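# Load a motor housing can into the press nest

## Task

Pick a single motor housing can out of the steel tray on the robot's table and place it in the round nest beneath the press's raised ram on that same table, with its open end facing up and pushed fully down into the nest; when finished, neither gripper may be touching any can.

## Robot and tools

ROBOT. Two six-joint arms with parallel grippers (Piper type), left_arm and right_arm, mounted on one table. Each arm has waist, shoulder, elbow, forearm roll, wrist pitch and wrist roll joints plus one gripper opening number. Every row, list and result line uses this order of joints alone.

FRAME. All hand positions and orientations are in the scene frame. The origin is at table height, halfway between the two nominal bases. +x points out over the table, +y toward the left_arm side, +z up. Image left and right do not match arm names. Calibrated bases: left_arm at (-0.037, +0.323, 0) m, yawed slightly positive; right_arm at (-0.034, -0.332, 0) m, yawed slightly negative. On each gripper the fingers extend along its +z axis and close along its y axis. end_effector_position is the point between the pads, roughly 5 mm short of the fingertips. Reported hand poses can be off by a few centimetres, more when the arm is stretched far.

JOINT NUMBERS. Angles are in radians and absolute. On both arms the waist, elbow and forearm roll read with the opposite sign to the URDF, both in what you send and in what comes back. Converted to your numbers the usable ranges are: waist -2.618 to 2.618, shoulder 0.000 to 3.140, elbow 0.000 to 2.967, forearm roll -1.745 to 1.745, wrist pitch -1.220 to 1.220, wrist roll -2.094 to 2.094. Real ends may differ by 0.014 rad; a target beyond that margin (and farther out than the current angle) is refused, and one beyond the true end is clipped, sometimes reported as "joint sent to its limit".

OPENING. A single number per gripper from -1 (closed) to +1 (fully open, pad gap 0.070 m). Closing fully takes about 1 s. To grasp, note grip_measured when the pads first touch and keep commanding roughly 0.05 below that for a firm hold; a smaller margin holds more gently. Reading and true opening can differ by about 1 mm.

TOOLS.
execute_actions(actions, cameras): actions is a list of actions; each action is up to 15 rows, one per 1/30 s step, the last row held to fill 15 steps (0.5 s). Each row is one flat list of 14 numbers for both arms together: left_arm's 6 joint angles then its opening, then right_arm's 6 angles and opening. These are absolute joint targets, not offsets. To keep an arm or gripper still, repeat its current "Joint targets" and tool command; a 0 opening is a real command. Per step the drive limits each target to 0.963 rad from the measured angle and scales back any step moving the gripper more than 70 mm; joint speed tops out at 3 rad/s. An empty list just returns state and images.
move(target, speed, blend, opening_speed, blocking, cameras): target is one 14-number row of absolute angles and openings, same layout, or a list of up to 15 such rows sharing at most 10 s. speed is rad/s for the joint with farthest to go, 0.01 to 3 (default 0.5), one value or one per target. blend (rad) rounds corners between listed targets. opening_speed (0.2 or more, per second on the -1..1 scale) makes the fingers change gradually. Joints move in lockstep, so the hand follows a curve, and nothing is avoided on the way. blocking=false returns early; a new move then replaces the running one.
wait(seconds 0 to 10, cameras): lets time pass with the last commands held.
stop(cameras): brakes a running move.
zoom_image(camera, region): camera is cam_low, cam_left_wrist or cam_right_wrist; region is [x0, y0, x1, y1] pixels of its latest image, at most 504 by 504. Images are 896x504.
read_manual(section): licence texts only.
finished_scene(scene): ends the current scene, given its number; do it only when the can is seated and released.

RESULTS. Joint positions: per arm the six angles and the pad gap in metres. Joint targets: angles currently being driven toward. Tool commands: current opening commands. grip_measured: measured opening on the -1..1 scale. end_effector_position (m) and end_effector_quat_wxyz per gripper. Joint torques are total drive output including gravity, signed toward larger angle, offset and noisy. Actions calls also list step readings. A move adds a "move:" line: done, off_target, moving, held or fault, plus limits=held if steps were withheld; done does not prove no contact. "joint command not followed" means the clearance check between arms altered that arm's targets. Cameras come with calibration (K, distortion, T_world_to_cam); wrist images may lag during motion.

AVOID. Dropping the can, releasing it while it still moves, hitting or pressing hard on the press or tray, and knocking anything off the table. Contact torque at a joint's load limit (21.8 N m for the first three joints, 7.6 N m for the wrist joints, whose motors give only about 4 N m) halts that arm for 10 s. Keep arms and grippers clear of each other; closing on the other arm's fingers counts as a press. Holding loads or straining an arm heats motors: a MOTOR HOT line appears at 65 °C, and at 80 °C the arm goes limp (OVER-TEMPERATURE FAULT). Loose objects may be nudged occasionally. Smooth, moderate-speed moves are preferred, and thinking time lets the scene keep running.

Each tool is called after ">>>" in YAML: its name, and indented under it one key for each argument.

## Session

>>> execute_actions:
  actions: []

>>> zoom_image:
  camera: "cam_low"
  region: [250, 190, 600, 340]

Scene clock: 0.00 s.
left_arm: end_effector_position=(+0.2499, +0.1451, +0.3047) grip_measured=+1.00 end_effector_quat_wxyz=(+0.282, -0.174, +0.930, -0.162) | right_arm: end_effector_position=(+0.4885, -0.4318, +0.3393) grip_measured=+1.00 end_effector_quat_wxyz=(+0.522, -0.103, +0.802, -0.272)
Joint positions: left_arm=[0.757 1.315 1.438 -0.239 1.162 -1.093 0.07] | right_arm=[0.062 1.699 1.561 0.769 0.371 0.21 0.07]
Joint torques (N m): no reading
Motor temperatures (°C): left_arm=[26 31 28 29 32 33] | right_arm=[33 30 28 33 31 29]
Joint targets: left_arm=[0.757 1.315 1.438 -0.239 1.162 -1.093] | right_arm=[0.062 1.699 1.561 0.769 0.371 0.210]
Tool commands: left_gripper/opening=+1.0 right_gripper/opening=+1.0
camera_calibration:
cam_left_wrist: T_world_to_cam=[[0.228135, -0.884298, 0.407397, -0.054364], [-0.972952, -0.222666, 0.0615171, 0.255993], [0.0363138, -0.410412, -0.911177, 0.448256], [0, 0, 0, 1]] pos_world=[0.245194, 0.192896, 0.41484]
cam_right_wrist: T_world_to_cam=[[-0.0969712, -0.832013, 0.546215, -0.496226], [-0.858465, -0.207777, -0.468899, 0.49157], [0.503621, -0.514377, -0.694105, -0.107483], [0, 0, 0, 1]] pos_world=[0.428006, -0.366016, 0.426938]

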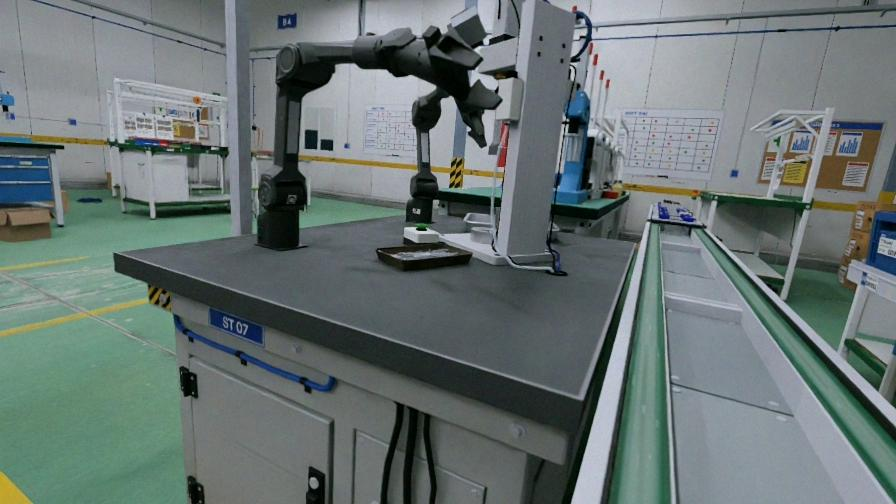

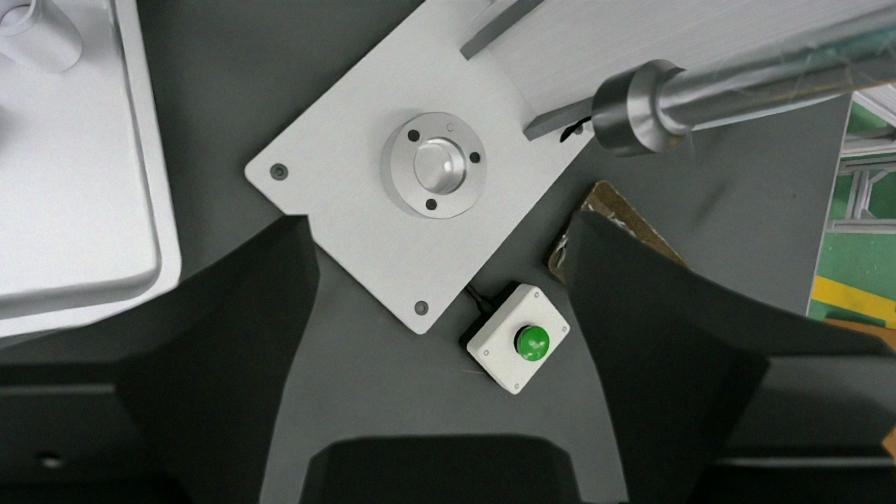

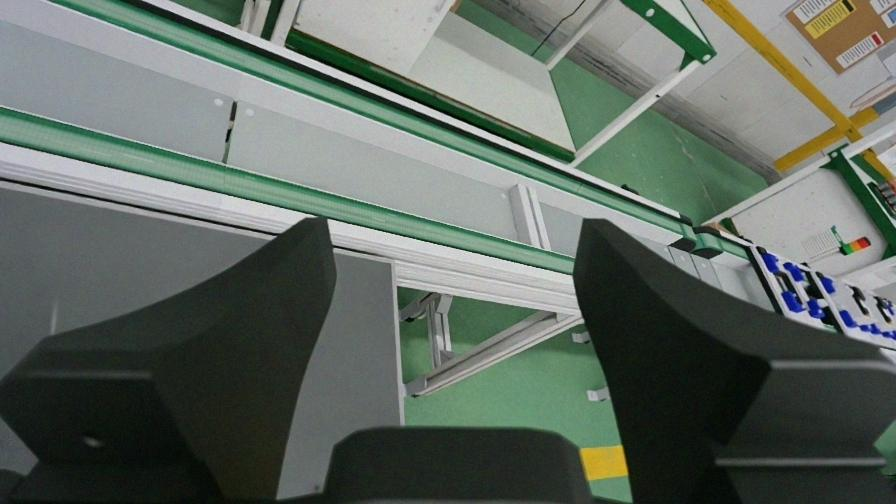

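Scaled by 1.440 from the camera's 896x504 image, which has a finer 1280x720 frame.

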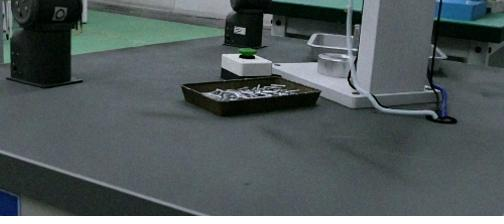

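>>> move:
  target: [-0.193,0.754,0.658,0,0.602,0,1.0,0.062,1.699,1.561,0.769,0.371,0.210,1.0]
  speed: 1.0
  cameras: ["cam_left_wrist"]

>>> zoom_image:
  camera: "cam_left_wrist"
  region: [200, 0, 700, 430]

Scene clock: 9.03 s.
left_arm: end_effector_position=(+0.2081, +0.3860, +0.2371) grip_measured=+1.00 end_effector_quat_wxyz=(+0.458, -0.112, +0.880, +0.058) | right_arm: end_effector_position=(+0.4885, -0.4318, +0.3393) grip_measured=+1.00 end_effector_quat_wxyz=(+0.522, -0.103, +0.802, -0.272)
Joint positions: left_arm=[-0.194 0.753 0.658 0 0.602 0 0.07] | right_arm=[0.062 1.699 1.561 0.769 0.371 0.21 0.07]
Joint torques (N m): left_arm=[0.15 -0.77 4.15 0.38 -0.44 0.05] | right_arm=[-0.06 -4.61 4.98 0.09 -0.79 0.11]
Joint targets: left_arm=[-0.193 0.754 0.658 0.000 0.602 0.000] | right_arm=[0.062 1.699 1.561 0.769 0.371 0.210]
move: done
camera_calibration:
cam_left_wrist: T_world_to_cam=[[0.243742, -0.969813, 0.00720428, 0.32051], [-0.908153, -0.230839, -0.349245, 0.360125], [0.340366, 0.0785831, -0.937004, 0.241125], [0, 0, 0, 1]] pos_world=[0.166856, 0.375017, 0.349398]
Images, in order (width x height): cam_left_wrist 896x504.

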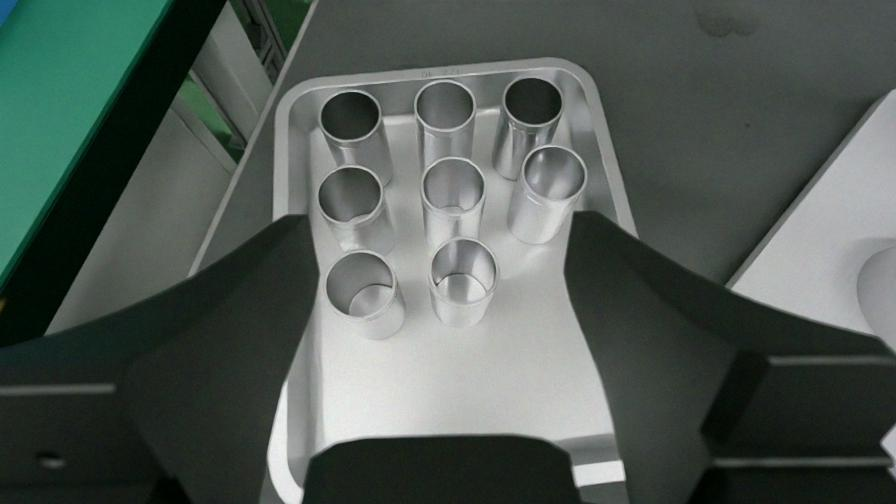

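Scaled by 1.008 from the camera's 896x504 image, which has a finer 1280x720 frame.

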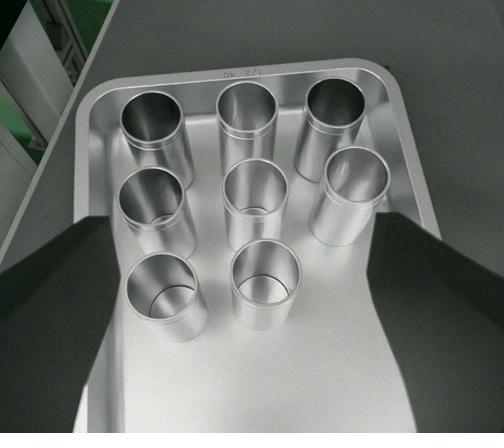

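>>> move:
  target: [-0.149,1.1345,0.2484,0,-0.2752,0,0.6,0.062,1.699,1.561,0.769,0.371,0.210,1.0]
  speed: 1.0
  cameras: ["cam_left_wrist"]

Scene clock: 16.30 s.
left_arm: end_effector_position=(+0.2547, +0.3844, +0.1193) grip_measured=+0.60 end_effector_quat_wxyz=(+0.496, -0.090, +0.862, +0.052) | right_arm: end_effector_position=(+0.4885, -0.4318, +0.3393) grip_measured=+1.00 end_effector_quat_wxyz=(+0.522, -0.103, +0.802, -0.272)
Joint positions: left_arm=[-0.149 1.135 0.248 0 -0.275 0 0.056] | right_arm=[0.062 1.699 1.561 0.769 0.371 0.21 0.07]
Joint torques (N m): left_arm=[0.04 -2.45 3.33 0.03 -0.48 0.13] | right_arm=[-0.05 -4.7 5.04 0.17 -0.88 0.14]
Joint targets: left_arm=[-0.149 1.134 0.248 0.000 -0.275 0.000] | right_arm=[0.062 1.699 1.561 0.769 0.371 0.210]
move: done
camera_calibration:
cam_left_wrist: T_world_to_cam=[[0.199775, -0.979819, 0.00669292, 0.323464], [-0.885375, -0.183436, -0.427156, 0.346274], [0.419763, 0.0794091, -0.904153, 0.0905238], [0, 0, 0, 1]] pos_world=[0.203964, 0.373267, 0.227595]
Images, in order (width x height): cam_left_wrist 896x504.

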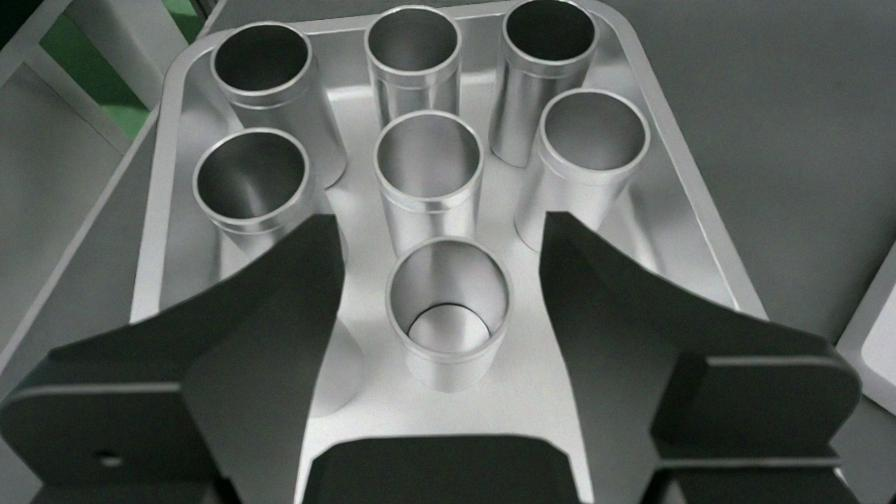

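>>> move:
  target:
    - [-0.142,1.2907,0.170,0,-0.5098,0,0.56,0.062,1.699,1.561,0.769,0.371,0.210,1.0]
    - [-0.142,1.5211,0.1064,0,-0.8039,0,0.56,0.062,1.699,1.561,0.769,0.371,0.210,1.0]
  speed: 0.5
  blend: 0.04
  cameras: ["cam_left_wrist"]

Scene clock: 21.57 s.
left_arm: end_effector_position=(+0.2552, +0.3824, +0.0575) grip_measured=+0.56 end_effector_quat_wxyz=(+0.497, -0.087, +0.862, +0.050) | right_arm: end_effector_position=(+0.4885, -0.4318, +0.3393) grip_measured=+1.00 end_effector_quat_wxyz=(+0.522, -0.103, +0.802, -0.272)
Joint positions: left_arm=[-0.142 1.523 0.106 0 -0.804 0 0.055] | right_arm=[0.062 1.699 1.561 0.769 0.371 0.21 0.07]
Joint torques (N m): left_arm=[0.1 -4.03 1.46 0.11 -0.46 0.09] | right_arm=[-0.17 -4.66 4.79 0.26 -0.99 0.18]
Joint targets: left_arm=[-0.142 1.521 0.106 0.000 -0.804 0.000] | right_arm=[0.062 1.699 1.561 0.769 0.371 0.210]
move: done
camera_calibration:
cam_left_wrist: T_world_to_cam=[[0.192719, -0.981231, 0.00674588, 0.32409], [-0.886463, -0.177046, -0.427596, 0.317798], [0.420765, 0.0764259, -0.903945, 0.0353924], [0, 0, 0, 1]] pos_world=[0.204366, 0.371567, 0.165696]
Images, in order (width x height): cam_left_wrist 896x504.

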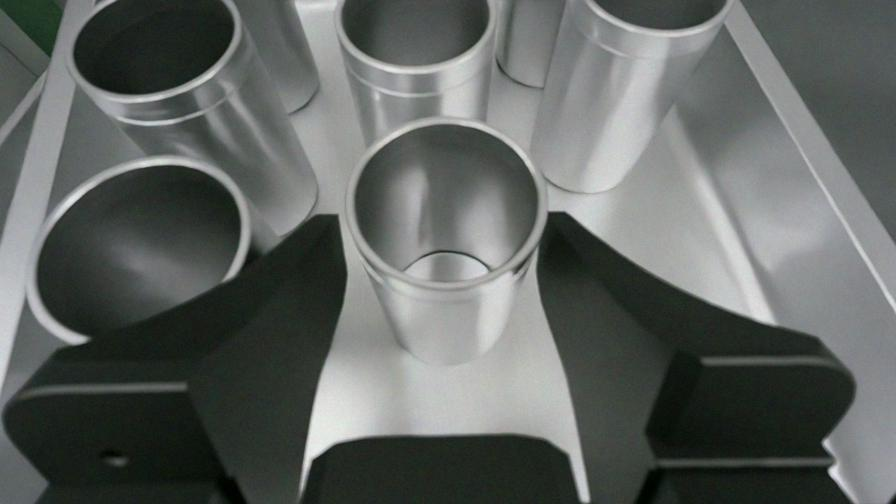

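>>> move:
  target: [-0.142,1.5211,0.1064,0,-0.8039,0,0.16,0.062,1.699,1.561,0.769,0.371,0.210,1.0]
  opening_speed: 0.6
  cameras: ["cam_left_wrist"]

Scene clock: 23.87 s.
left_arm: end_effector_position=(+0.2553, +0.3824, +0.0577) grip_measured=+0.29 end_effector_quat_wxyz=(+0.497, -0.087, +0.862, +0.050) | right_arm: end_effector_position=(+0.4885, -0.4318, +0.3393) grip_measured=+1.00 end_effector_quat_wxyz=(+0.522, -0.103, +0.802, -0.272)
Joint positions: left_arm=[-0.142 1.522 0.106 0 -0.804 0 0.045] | right_arm=[0.062 1.699 1.561 0.769 0.371 0.21 0.07]
Joint torques (N m): left_arm=[-0.53 -4.16 1.62 0.48 -0.54 0.07] | right_arm=[-0.2 -4.64 4.51 0.29 -1.03 0.19]
Joint targets: left_arm=[-0.142 1.521 0.106 0.000 -0.804 0.000] | right_arm=[0.062 1.699 1.561 0.769 0.371 0.210]
move: done
camera_calibration:
cam_left_wrist: T_world_to_cam=[[0.192799, -0.981215, 0.0067412, 0.324067], [-0.886064, -0.177046, -0.428423, 0.317984], [0.421568, 0.0766264, -0.903553, 0.0353588], [0, 0, 0, 1]] pos_world=[0.204368, 0.371567, 0.165996]
Images, in order (width x height): cam_left_wrist 896x504.

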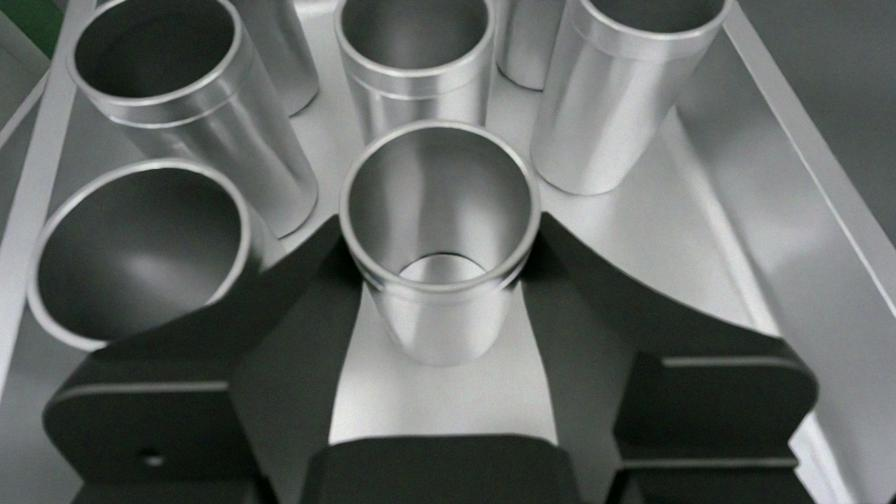

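>>> move:
  target:
    - [-0.142,1.2907,0.170,0,-0.5098,0,0.16,0.062,1.699,1.561,0.769,0.371,0.210,1.0]
    - [-0.142,1.1345,0.2484,0,-0.2752,0,0.16,0.062,1.699,1.561,0.769,0.371,0.210,1.0]
    - [-0.142,1.028,0.339,0,-0.078,0,0.16,0.062,1.699,1.561,0.769,0.371,0.210,1.0]
    - [0.691,1.3005,0.5141,0,-0.1756,0,0.16,0.062,1.699,1.561,0.769,0.371,0.210,1.0]
    - [0.691,1.6913,0.7869,0,-0.2936,0,0.16,0.062,1.699,1.561,0.769,0.371,0.210,1.0]
  speed: [0.3,0.5,0.6,0.8,0.4]
  blend: 0.05
  cameras: ["cam_low","cam_left_wrist"]

>>> zoom_image:
  camera: "cam_left_wrist"
  region: [320, 120, 570, 440]

>>> zoom_image:
  camera: "cam_low"
  region: [430, 180, 520, 270]

Scene clock: 35.33 s.
left_arm: end_effector_position=(+0.3281, +0.0554, +0.1194) grip_measured=+0.29 end_effector_quat_wxyz=(+0.475, +0.269, +0.823, -0.155) | right_arm: end_effector_position=(+0.4885, -0.4318, +0.3393) grip_measured=+1.00 end_effector_quat_wxyz=(+0.522, -0.103, +0.802, -0.272)
Joint positions: left_arm=[0.691 1.694 0.788 0 -0.294 0 0.045] | right_arm=[0.062 1.699 1.561 0.769 0.371 0.21 0.07]
Joint torques (N m): left_arm=[-1.01 -7.56 2.86 0.45 -0.65 0] | right_arm=[-0.28 -4.8 3.77 0.35 -1.14 0.24]
Joint targets: left_arm=[0.691 1.691 0.787 0.000 -0.294 0.000] | right_arm=[0.062 1.699 1.561 0.769 0.371 0.210]
move: done
camera_calibration:
cam_left_wrist: T_world_to_cam=[[-0.597015, -0.802203, 0.00665834, 0.238074], [-0.72667, 0.537248, -0.428153, 0.25905], [0.339889, -0.260452, -0.903682, 0.130873], [0, 0, 0, 1]] pos_world=[0.285895, 0.0858956, 0.227596]
Images, in order (width x height): cam_low 896x504, cam_left_wrist 896x504.

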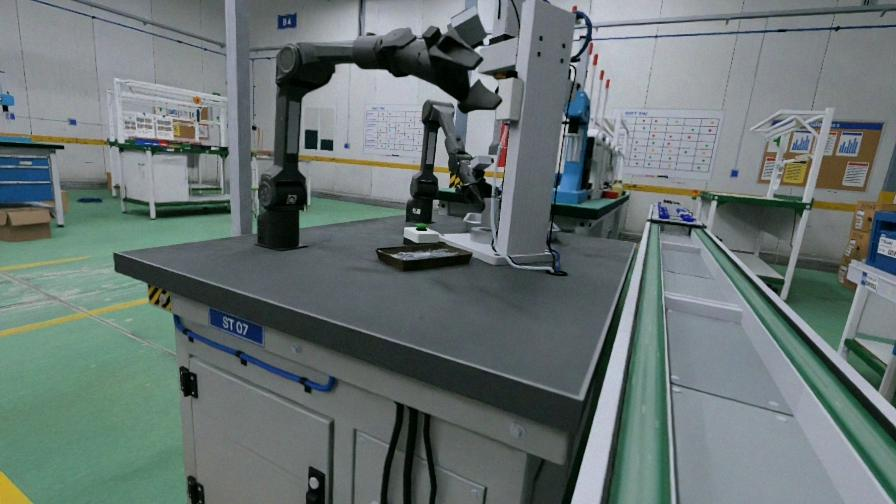

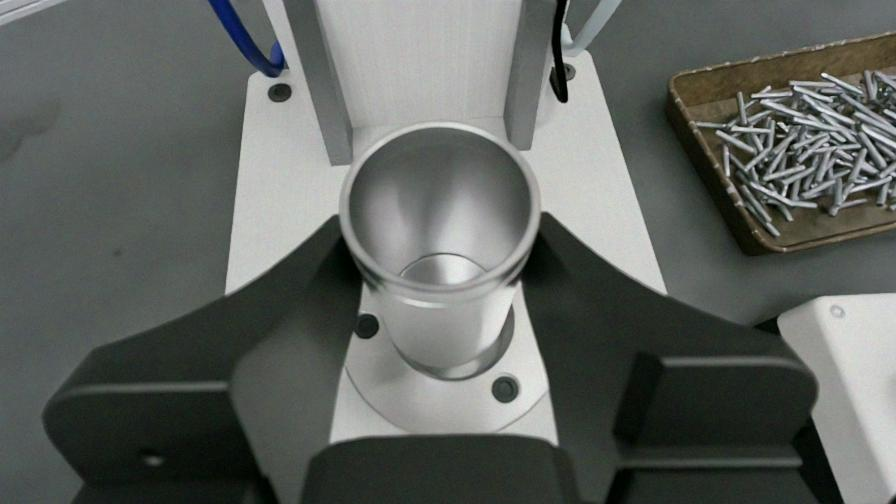

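Scaled by 1.575 from the camera's 896x504 image, which has a finer 1280x720 frame.

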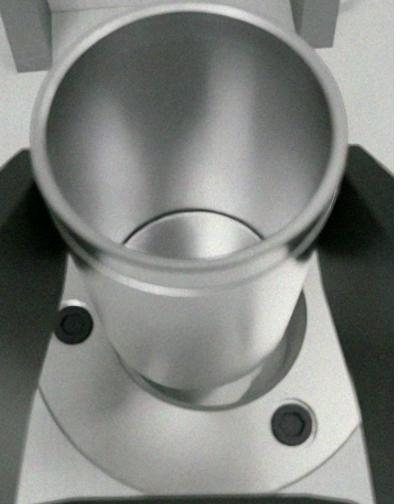

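Scaled by 5.600 from the camera's 896x504 image, which has a finer 1280x720 frame.

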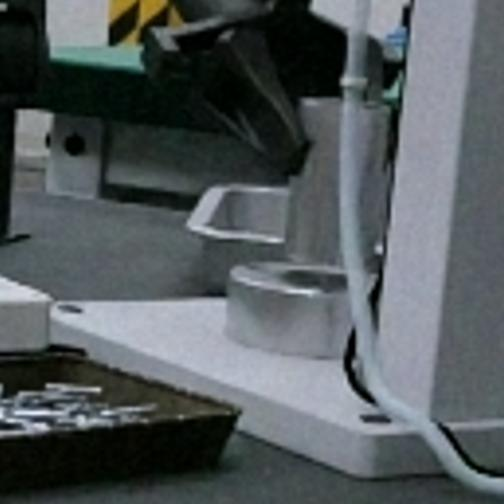

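>>> move:
  target: [0.7014,1.6913,0.7869,0,-0.2936,0,0.16,0.062,1.699,1.561,0.769,0.371,0.210,1.0]
  speed: 0.2
  cameras: ["cam_low","cam_left_wrist"]

>>> zoom_image:
  camera: "cam_left_wrist"
  region: [360, 280, 560, 440]

>>> zoom_image:
  camera: "cam_low"
  region: [460, 190, 520, 250]

Scene clock: 42.90 s.
left_arm: end_effector_position=(+0.3254, +0.0522, +0.1199) grip_measured=+0.29 end_effector_quat_wxyz=(+0.475, +0.273, +0.822, -0.158) | right_arm: end_effector_position=(+0.4885, -0.4318, +0.3393) grip_measured=+1.00 end_effector_quat_wxyz=(+0.522, -0.103, +0.802, -0.272)
Joint positions: left_arm=[0.701 1.692 0.787 0 -0.294 0 0.045] | right_arm=[0.062 1.699 1.561 0.769 0.371 0.21 0.07]
Joint torques (N m): left_arm=[0.12 -7.47 2.83 0.22 -0.69 0.03] | right_arm=[-0.32 -4.75 3.97 0.35 -1.11 0.22]
Joint targets: left_arm=[0.701 1.691 0.787 0.000 -0.294 0.000] | right_arm=[0.062 1.699 1.561 0.769 0.371 0.210]
move: done
camera_calibration:
cam_left_wrist: T_world_to_cam=[[-0.604422, -0.796636, 0.00664689, 0.235971], [-0.721316, 0.543695, -0.429068, 0.25711], [0.338198, -0.264133, -0.903248, 0.13213], [0, 0, 0, 1]] pos_world=[0.283397, 0.0830932, 0.228096]
Images, in order (width x height): cam_low 896x504, cam_left_wrist 896x504.

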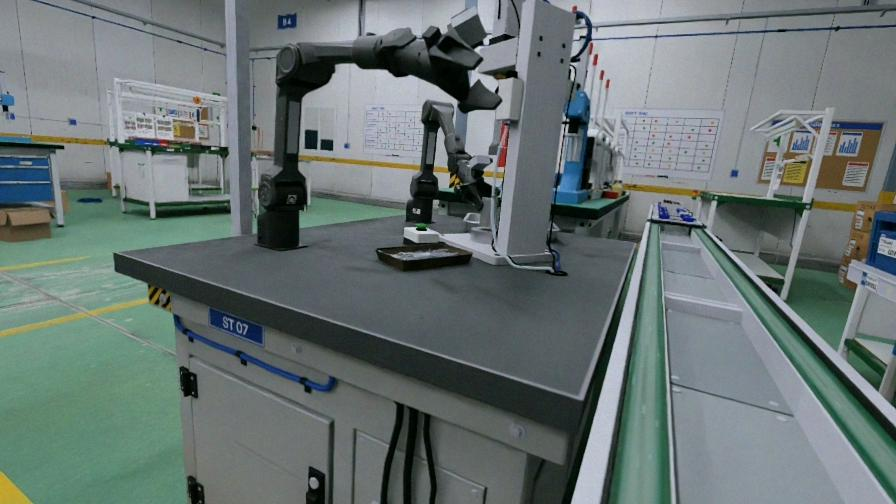

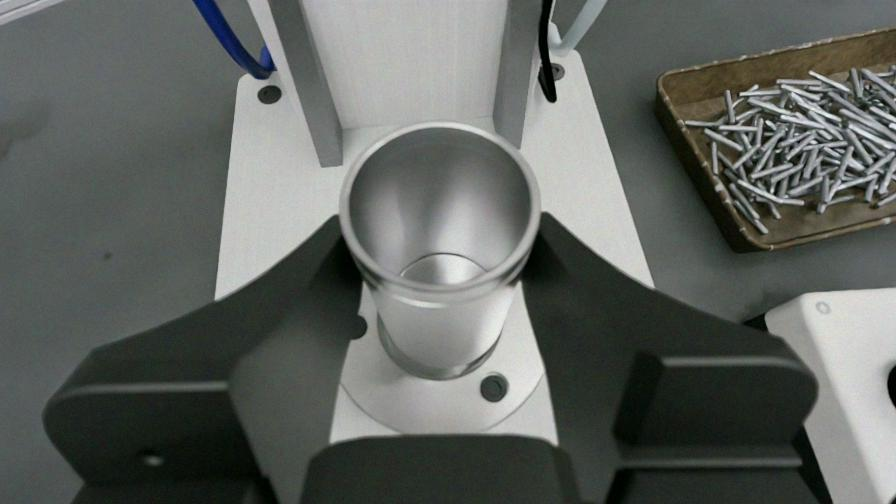

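Scaled by 2.520 from the camera's 896x504 image, which has a finer 1280x720 frame.

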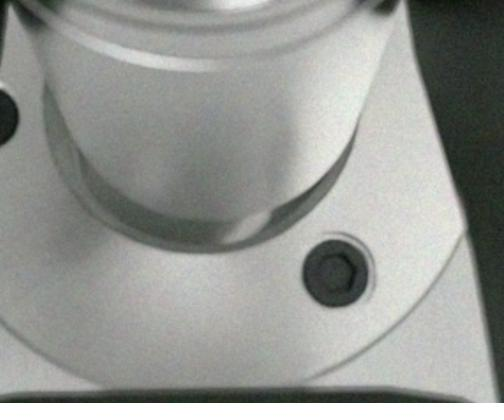

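Scaled by 8.400 from the camera's 896x504 image, which has a finer 1280x720 frame.

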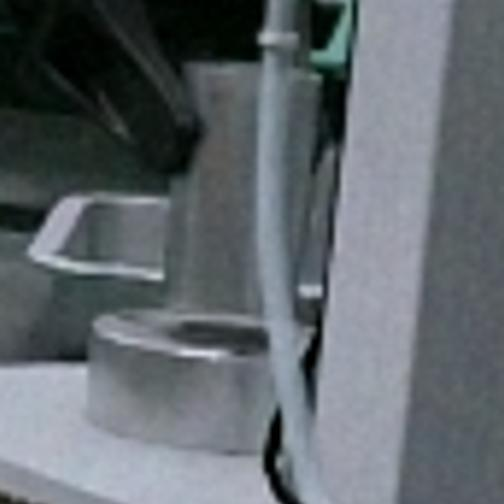

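>>> move:
  target: [0.7003,1.7297,0.7591,0,-0.3597,0,0.16,0.062,1.699,1.561,0.769,0.371,0.210,1.0]
  speed: 0.06
  cameras: ["cam_low","cam_left_wrist"]

>>> zoom_image:
  camera: "cam_left_wrist"
  region: [360, 280, 560, 440]

>>> zoom_image:
  camera: "cam_low"
  region: [460, 190, 520, 250]

Scene clock: 50.47 s.
left_arm: end_effector_position=(+0.3248, +0.0526, +0.1057) grip_measured=+0.29 end_effector_quat_wxyz=(+0.476, +0.273, +0.821, -0.158) | right_arm: end_effector_position=(+0.4885, -0.4318, +0.3393) grip_measured=+1.00 end_effector_quat_wxyz=(+0.522, -0.103, +0.802, -0.272)
Joint positions: left_arm=[0.701 1.729 0.76 0 -0.361 0 0.045] | right_arm=[0.062 1.699 1.561 0.769 0.371 0.21 0.07]
Joint torques (N m): left_arm=[-0.72 -5.59 2.37 0.06 -0.49 0.08] | right_arm=[-0.39 -4.82 4.11 0.33 -1.08 0.22]
Joint targets: left_arm=[0.700 1.730 0.759 0.000 -0.360 0.000] | right_arm=[0.062 1.699 1.561 0.769 0.371 0.210]
move: done
camera_calibration:
cam_left_wrist: T_world_to_cam=[[-0.604385, -0.796665, 0.00668588, 0.236043], [-0.720551, 0.543022, -0.4312, 0.250372], [0.339891, -0.265428, -0.902232, 0.119053], [0, 0, 0, 1]] pos_world=[0.282602, 0.0836895, 0.213796]
Images, in order (width x height): cam_low 896x504, cam_left_wrist 896x504.

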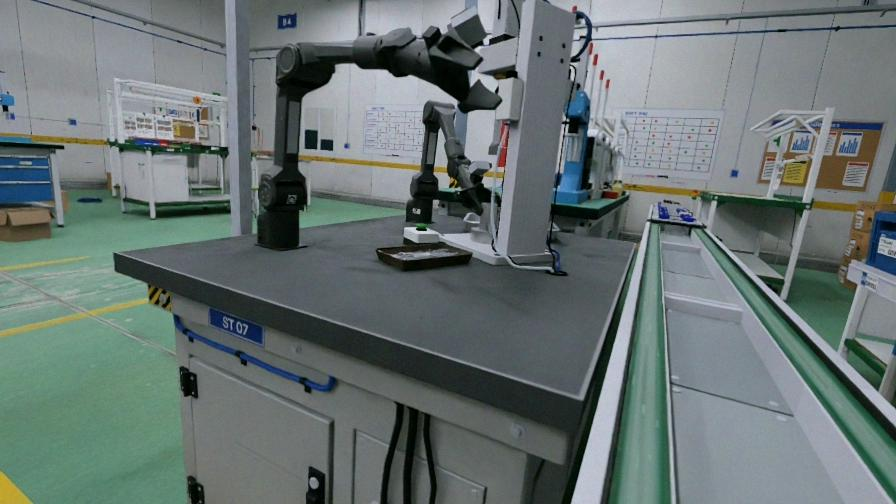

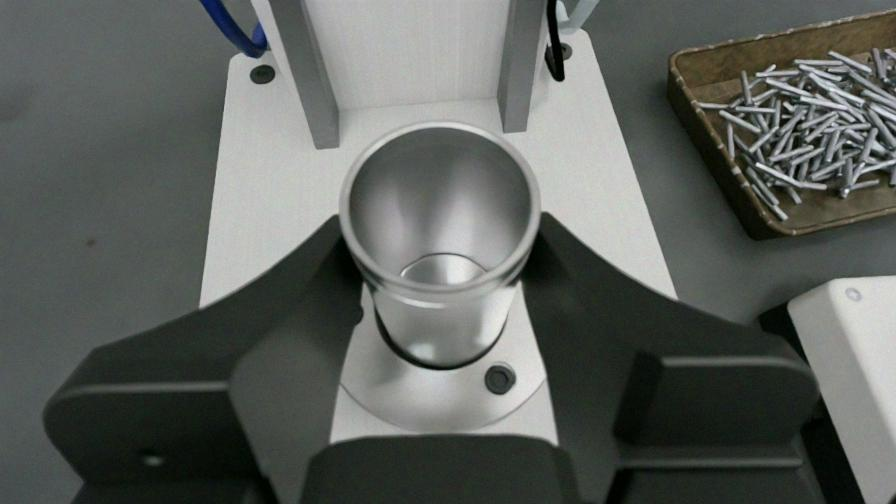

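Scaled by 2.520 from the camera's 896x504 image, which has a finer 1280x720 frame.

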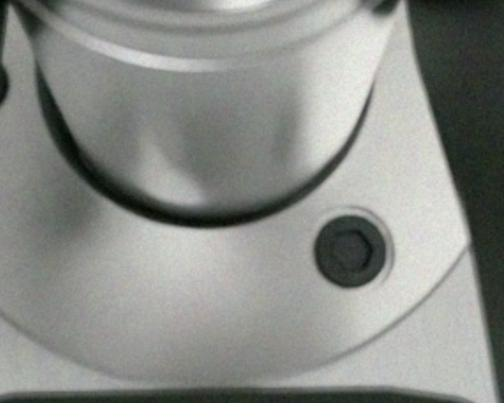

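Scaled by 8.400 from the camera's 896x504 image, which has a finer 1280x720 frame.

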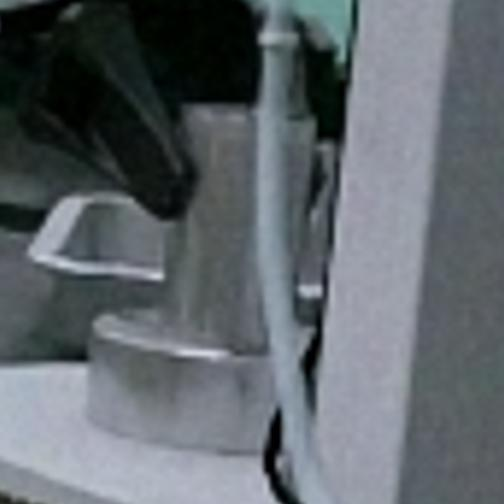

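>>> move:
  target: [0.6990,1.7588,0.7449,0,-0.4030,0,0.16,0.062,1.699,1.561,0.769,0.371,0.210,1.0]
  speed: 0.04
  cameras: ["cam_low","cam_left_wrist"]

>>> zoom_image:
  camera: "cam_left_wrist"
  region: [360, 280, 560, 440]

>>> zoom_image:
  camera: "cam_low"
  region: [460, 190, 520, 250]

Scene clock: 54.93 s.
left_arm: end_effector_position=(+0.3246, +0.0533, +0.0946) grip_measured=+0.29 end_effector_quat_wxyz=(+0.474, +0.273, +0.822, -0.157) | right_arm: end_effector_position=(+0.4885, -0.4318, +0.3393) grip_measured=+1.00 end_effector_quat_wxyz=(+0.522, -0.103, +0.802, -0.272)
Joint positions: left_arm=[0.7 1.759 0.745 0 -0.403 0 0.045] | right_arm=[0.062 1.699 1.561 0.769 0.371 0.21 0.07]
Joint torques (N m): left_arm=[-0.5 -5.7 2.31 -0.15 -0.56 -0.07] | right_arm=[-0.44 -4.95 4.28 0.29 -1.04 0.22]
Joint targets: left_arm=[0.699 1.759 0.745 0.000 -0.403 0.000] | right_arm=[0.062 1.699 1.561 0.769 0.371 0.210]
move: done
camera_calibration:
cam_left_wrist: T_world_to_cam=[[-0.603681, -0.797198, 0.00671608, 0.236275], [-0.722168, 0.543257, -0.428188, 0.245274], [0.337702, -0.263339, -0.903665, 0.110062], [0, 0, 0, 1]] pos_world=[0.282595, 0.0840946, 0.202896]
Images, in order (width x height): cam_low 896x504, cam_left_wrist 896x504.

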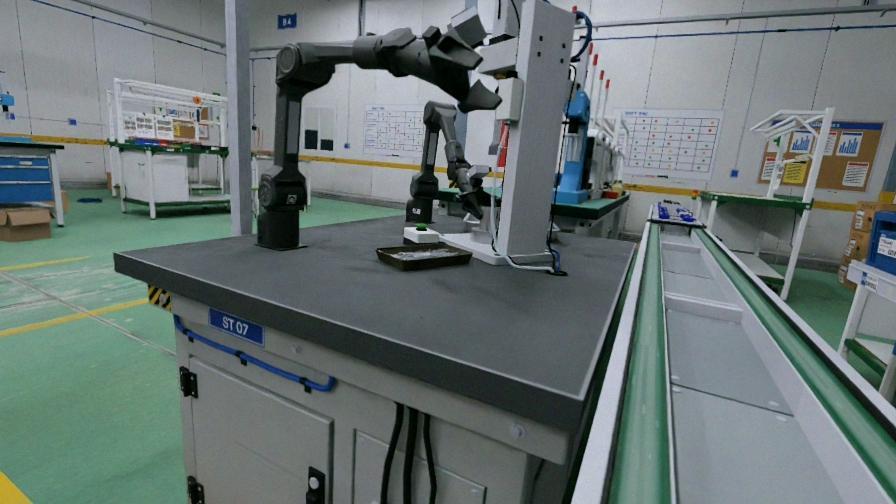

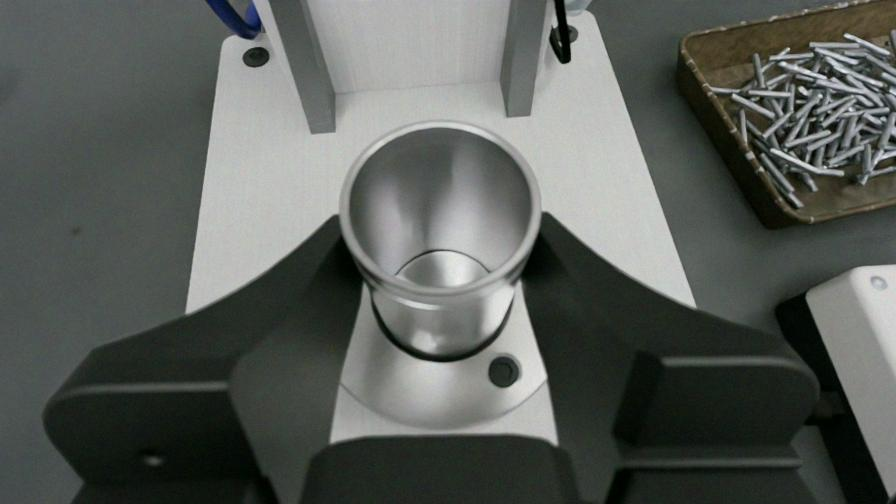

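Scaled by 2.520 from the camera's 896x504 image, which has a finer 1280x720 frame.

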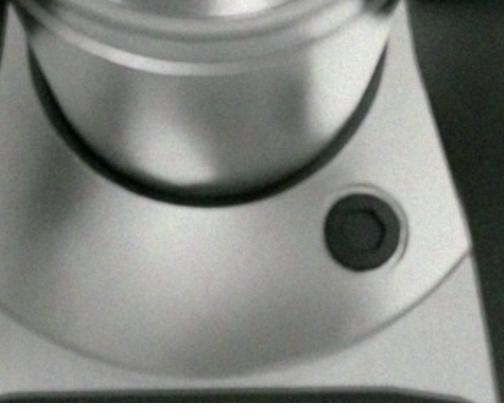

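Scaled by 8.400 from the camera's 896x504 image, which has a finer 1280x720 frame.

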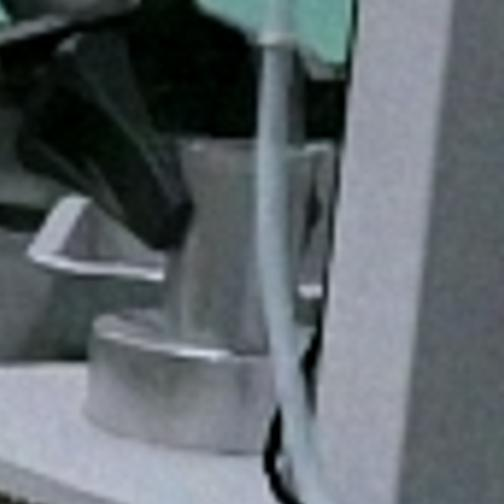

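>>> move:
  target: [0.6995,1.7863,0.7336,0,-0.4418,0,0.16,0.062,1.699,1.561,0.769,0.371,0.210,1.0]
  speed: 0.04
  cameras: ["cam_low","cam_left_wrist"]

>>> zoom_image:
  camera: "cam_low"
  region: [460, 190, 520, 250]

Scene clock: 58.00 s.
left_arm: end_effector_position=(+0.3250, +0.0530, +0.0868) grip_measured=+0.29 end_effector_quat_wxyz=(+0.476, +0.272, +0.821, -0.158) | right_arm: end_effector_position=(+0.4885, -0.4318, +0.3393) grip_measured=+1.00 end_effector_quat_wxyz=(+0.522, -0.103, +0.802, -0.272)
Joint positions: left_arm=[0.7 1.785 0.735 0 -0.443 0 0.045] | right_arm=[0.062 1.699 1.561 0.769 0.371 0.21 0.07]
Joint torques (N m): left_arm=[0.16 -5.72 2.16 0.41 -0.53 0.14] | right_arm=[-0.44 -4.85 4.37 0.29 -1.02 0.2]
Joint targets: left_arm=[0.700 1.786 0.734 0.000 -0.442 0.000] | right_arm=[0.062 1.699 1.561 0.769 0.371 0.210]
move: done
camera_calibration:
cam_left_wrist: T_world_to_cam=[[-0.603679, -0.797199, 0.00664601, 0.236323], [-0.72099, 0.542374, -0.431281, 0.242327], [0.340213, -0.265147, -0.902193, 0.101924], [0, 0, 0, 1]] pos_world=[0.282702, 0.0839896, 0.194896]
Images, in order (width x height): cam_low 896x504, cam_left_wrist 896x504.

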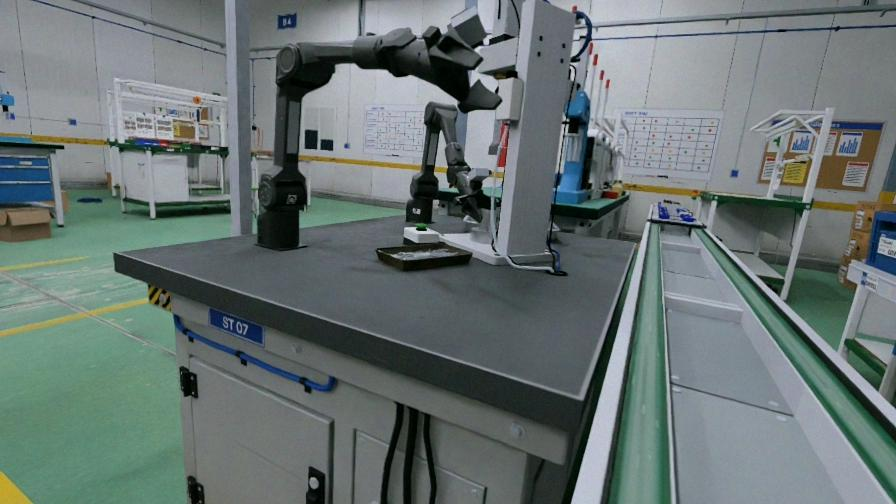

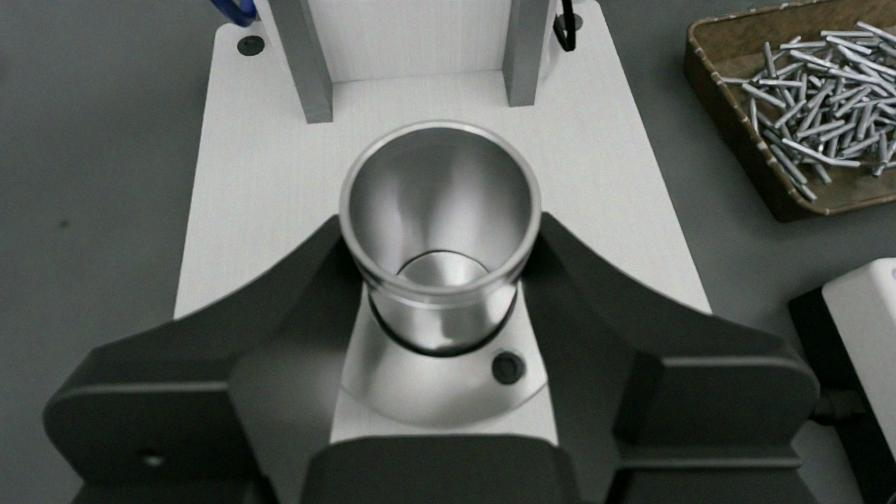

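Scaled by 8.400 from the camera's 896x504 image, which has a finer 1280x720 frame.

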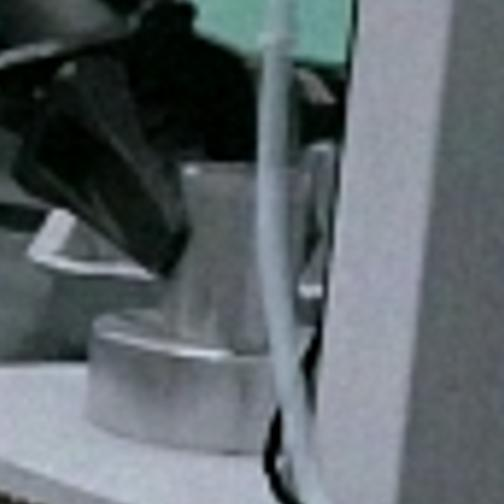

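>>> move:
  target: [0.6998,1.798,0.729,0,-0.4579,0,0.16,0.062,1.699,1.561,0.769,0.371,0.210,1.0]
  speed: 0.03
  cameras: ["cam_low","cam_left_wrist"]

>>> zoom_image:
  camera: "cam_low"
  region: [460, 190, 520, 250]

Scene clock: 60.93 s.
left_arm: end_effector_position=(+0.3254, +0.0526, +0.0851) grip_measured=+0.29 end_effector_quat_wxyz=(+0.478, +0.272, +0.820, -0.159) | right_arm: end_effector_position=(+0.4885, -0.4318, +0.3393) grip_measured=+1.00 end_effector_quat_wxyz=(+0.522, -0.103, +0.802, -0.272)
Joint positions: left_arm=[0.7 1.794 0.731 0 -0.461 0 0.045] | right_arm=[0.062 1.699 1.561 0.769 0.371 0.21 0.07]
Joint torques (N m): left_arm=[0.61 0.05 -0.92 0.18 1.26 -0.07] | right_arm=[-0.47 -4.95 4.5 0.27 -0.99 0.18]
Joint targets: left_arm=[0.700 1.798 0.729 0.000 -0.458 0.000] | right_arm=[0.062 1.699 1.561 0.769 0.371 0.210]
move: done
camera_calibration:
cam_left_wrist: T_world_to_cam=[[-0.60374, -0.797154, 0.00655634, 0.236446], [-0.718944, 0.540916, -0.436497, 0.241973], [0.344409, -0.268244, -0.899682, 0.0987305], [0, 0, 0, 1]] pos_world=[0.282714, 0.084081, 0.192896]
Images, in order (width x height): cam_low 896x504, cam_left_wrist 896x504.

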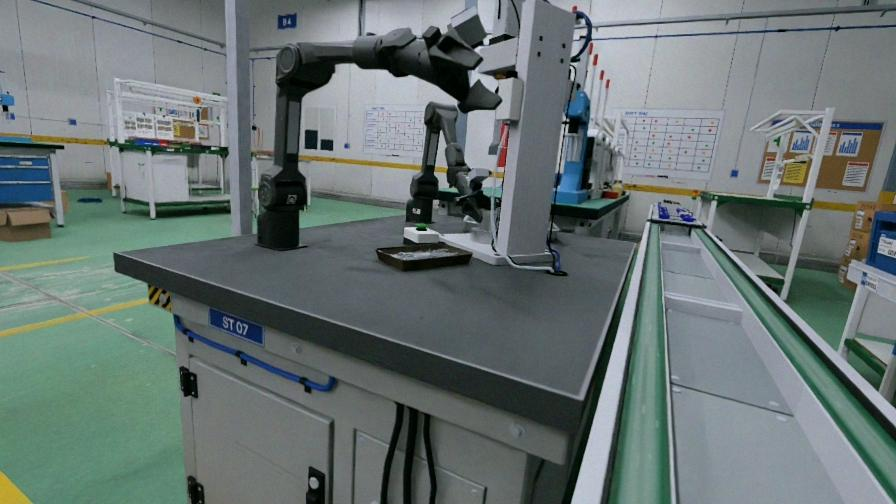

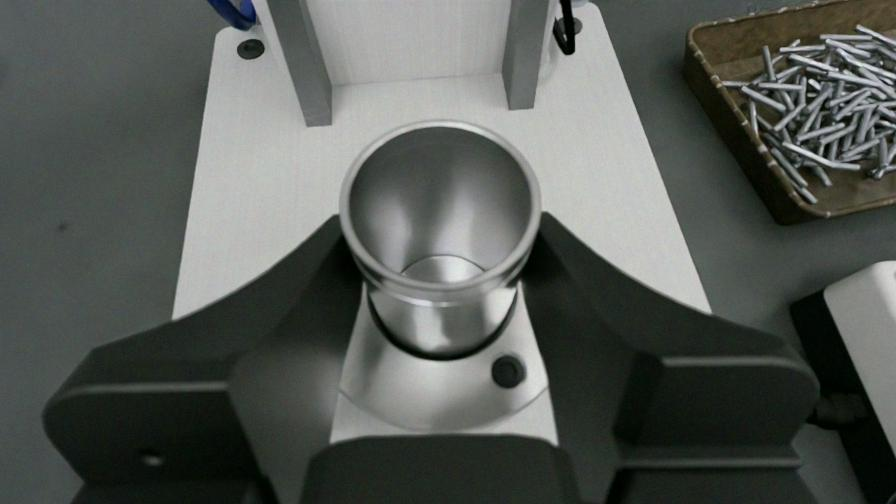

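Scaled by 8.400 from the camera's 896x504 image, which has a finer 1280x720 frame.

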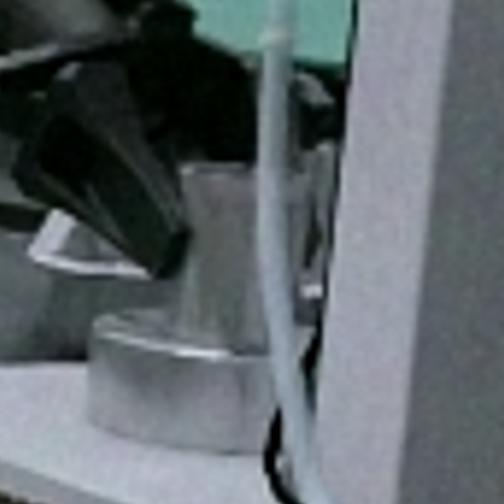

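>>> move:
  target:
    - [0.6998,1.787,0.7333,0,-0.4427,0,0.16,0.062,1.699,1.561,0.769,0.371,0.210,1.0]
    - [0.6998,1.787,0.7333,0,-0.4427,0,0.6,0.062,1.699,1.561,0.769,0.371,0.210,1.0]
    - [0.6998,1.5867,0.596,0,-0.3798,0,0.6,0.062,1.699,1.561,0.769,0.371,0.210,1.0]
    - [0.6998,1.2609,0.4828,0,-0.1672,0,0.6,0.062,1.699,1.561,0.769,0.371,0.210,1.0]
  speed: [0.05,0.1,0.15,0.5]
  opening_speed: 0.5
  cameras: ["cam_low","cam_left_wrist"]

>>> zoom_image:
  camera: "cam_left_wrist"
  region: [330, 30, 580, 280]

>>> zoom_image:
  camera: "cam_low"
  region: [460, 190, 520, 250]

Scene clock: 70.40 s.
left_arm: end_effector_position=(+0.2435, +0.1137, +0.1503) grip_measured=+0.60 end_effector_quat_wxyz=(+0.475, +0.272, +0.822, -0.158) | right_arm: end_effector_position=(+0.4885, -0.4318, +0.3393) grip_measured=+1.00 end_effector_quat_wxyz=(+0.522, -0.103, +0.802, -0.272)
Joint positions: left_arm=[0.7 1.259 0.482 0 -0.166 0 0.056] | right_arm=[0.062 1.699 1.561 0.769 0.371 0.21 0.07]
Joint torques (N m): left_arm=[-0.82 -2.53 3.41 0.42 -0.58 0.08] | right_arm=[-0.61 -5.04 4.74 0.23 -0.92 0.18]
Joint targets: left_arm=[0.700 1.261 0.483 0.000 -0.167 0.000] | right_arm=[0.062 1.699 1.561 0.769 0.371 0.210]
move: done
camera_calibration:
cam_left_wrist: T_world_to_cam=[[-0.603692, -0.79719, 0.00661907, 0.235139], [-0.721594, 0.542877, -0.429635, 0.177891], [0.338907, -0.264143, -0.902979, 0.203354], [0, 0, 0, 1]] pos_world=[0.201399, 0.144592, 0.258496]
Images, in order (width x height): cam_low 896x504, cam_left_wrist 896x504.

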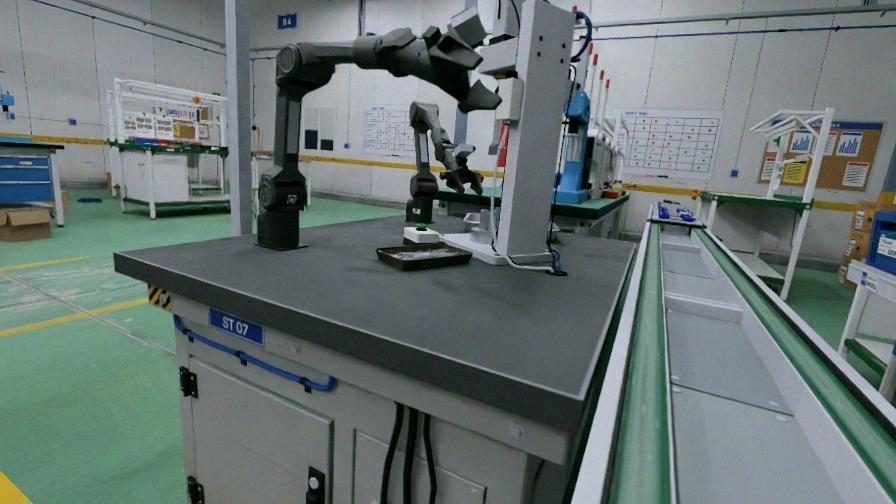

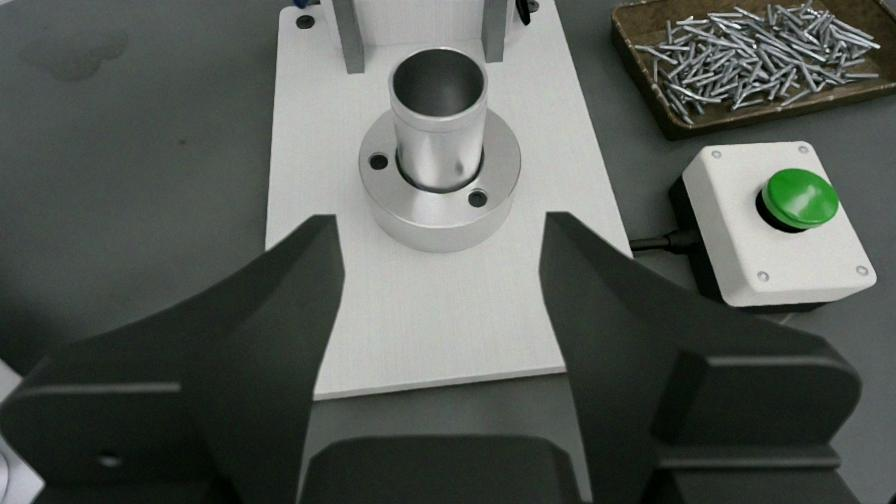

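Scaled by 2.016 from the camera's 896x504 image, which has a finer 1280x720 frame.

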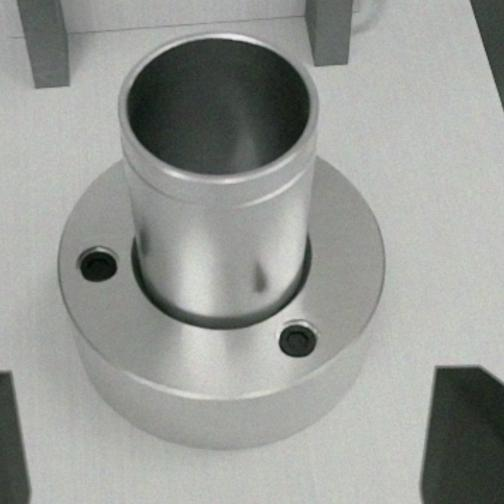

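Scaled by 8.400 from the camera's 896x504 image, which has a finer 1280x720 frame.

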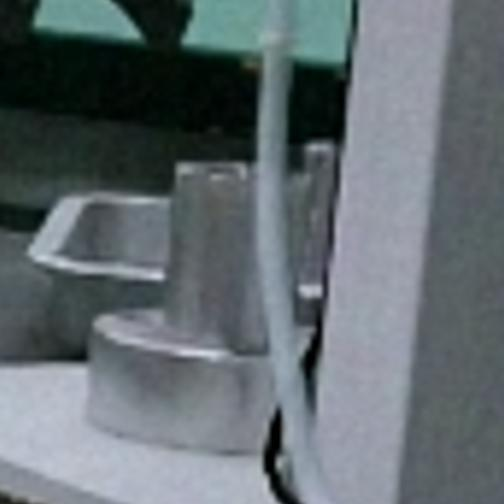

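Seated upright and the hand is clear.

>>> finished_scene:
  scene: 2

The scene is finished: the task was done.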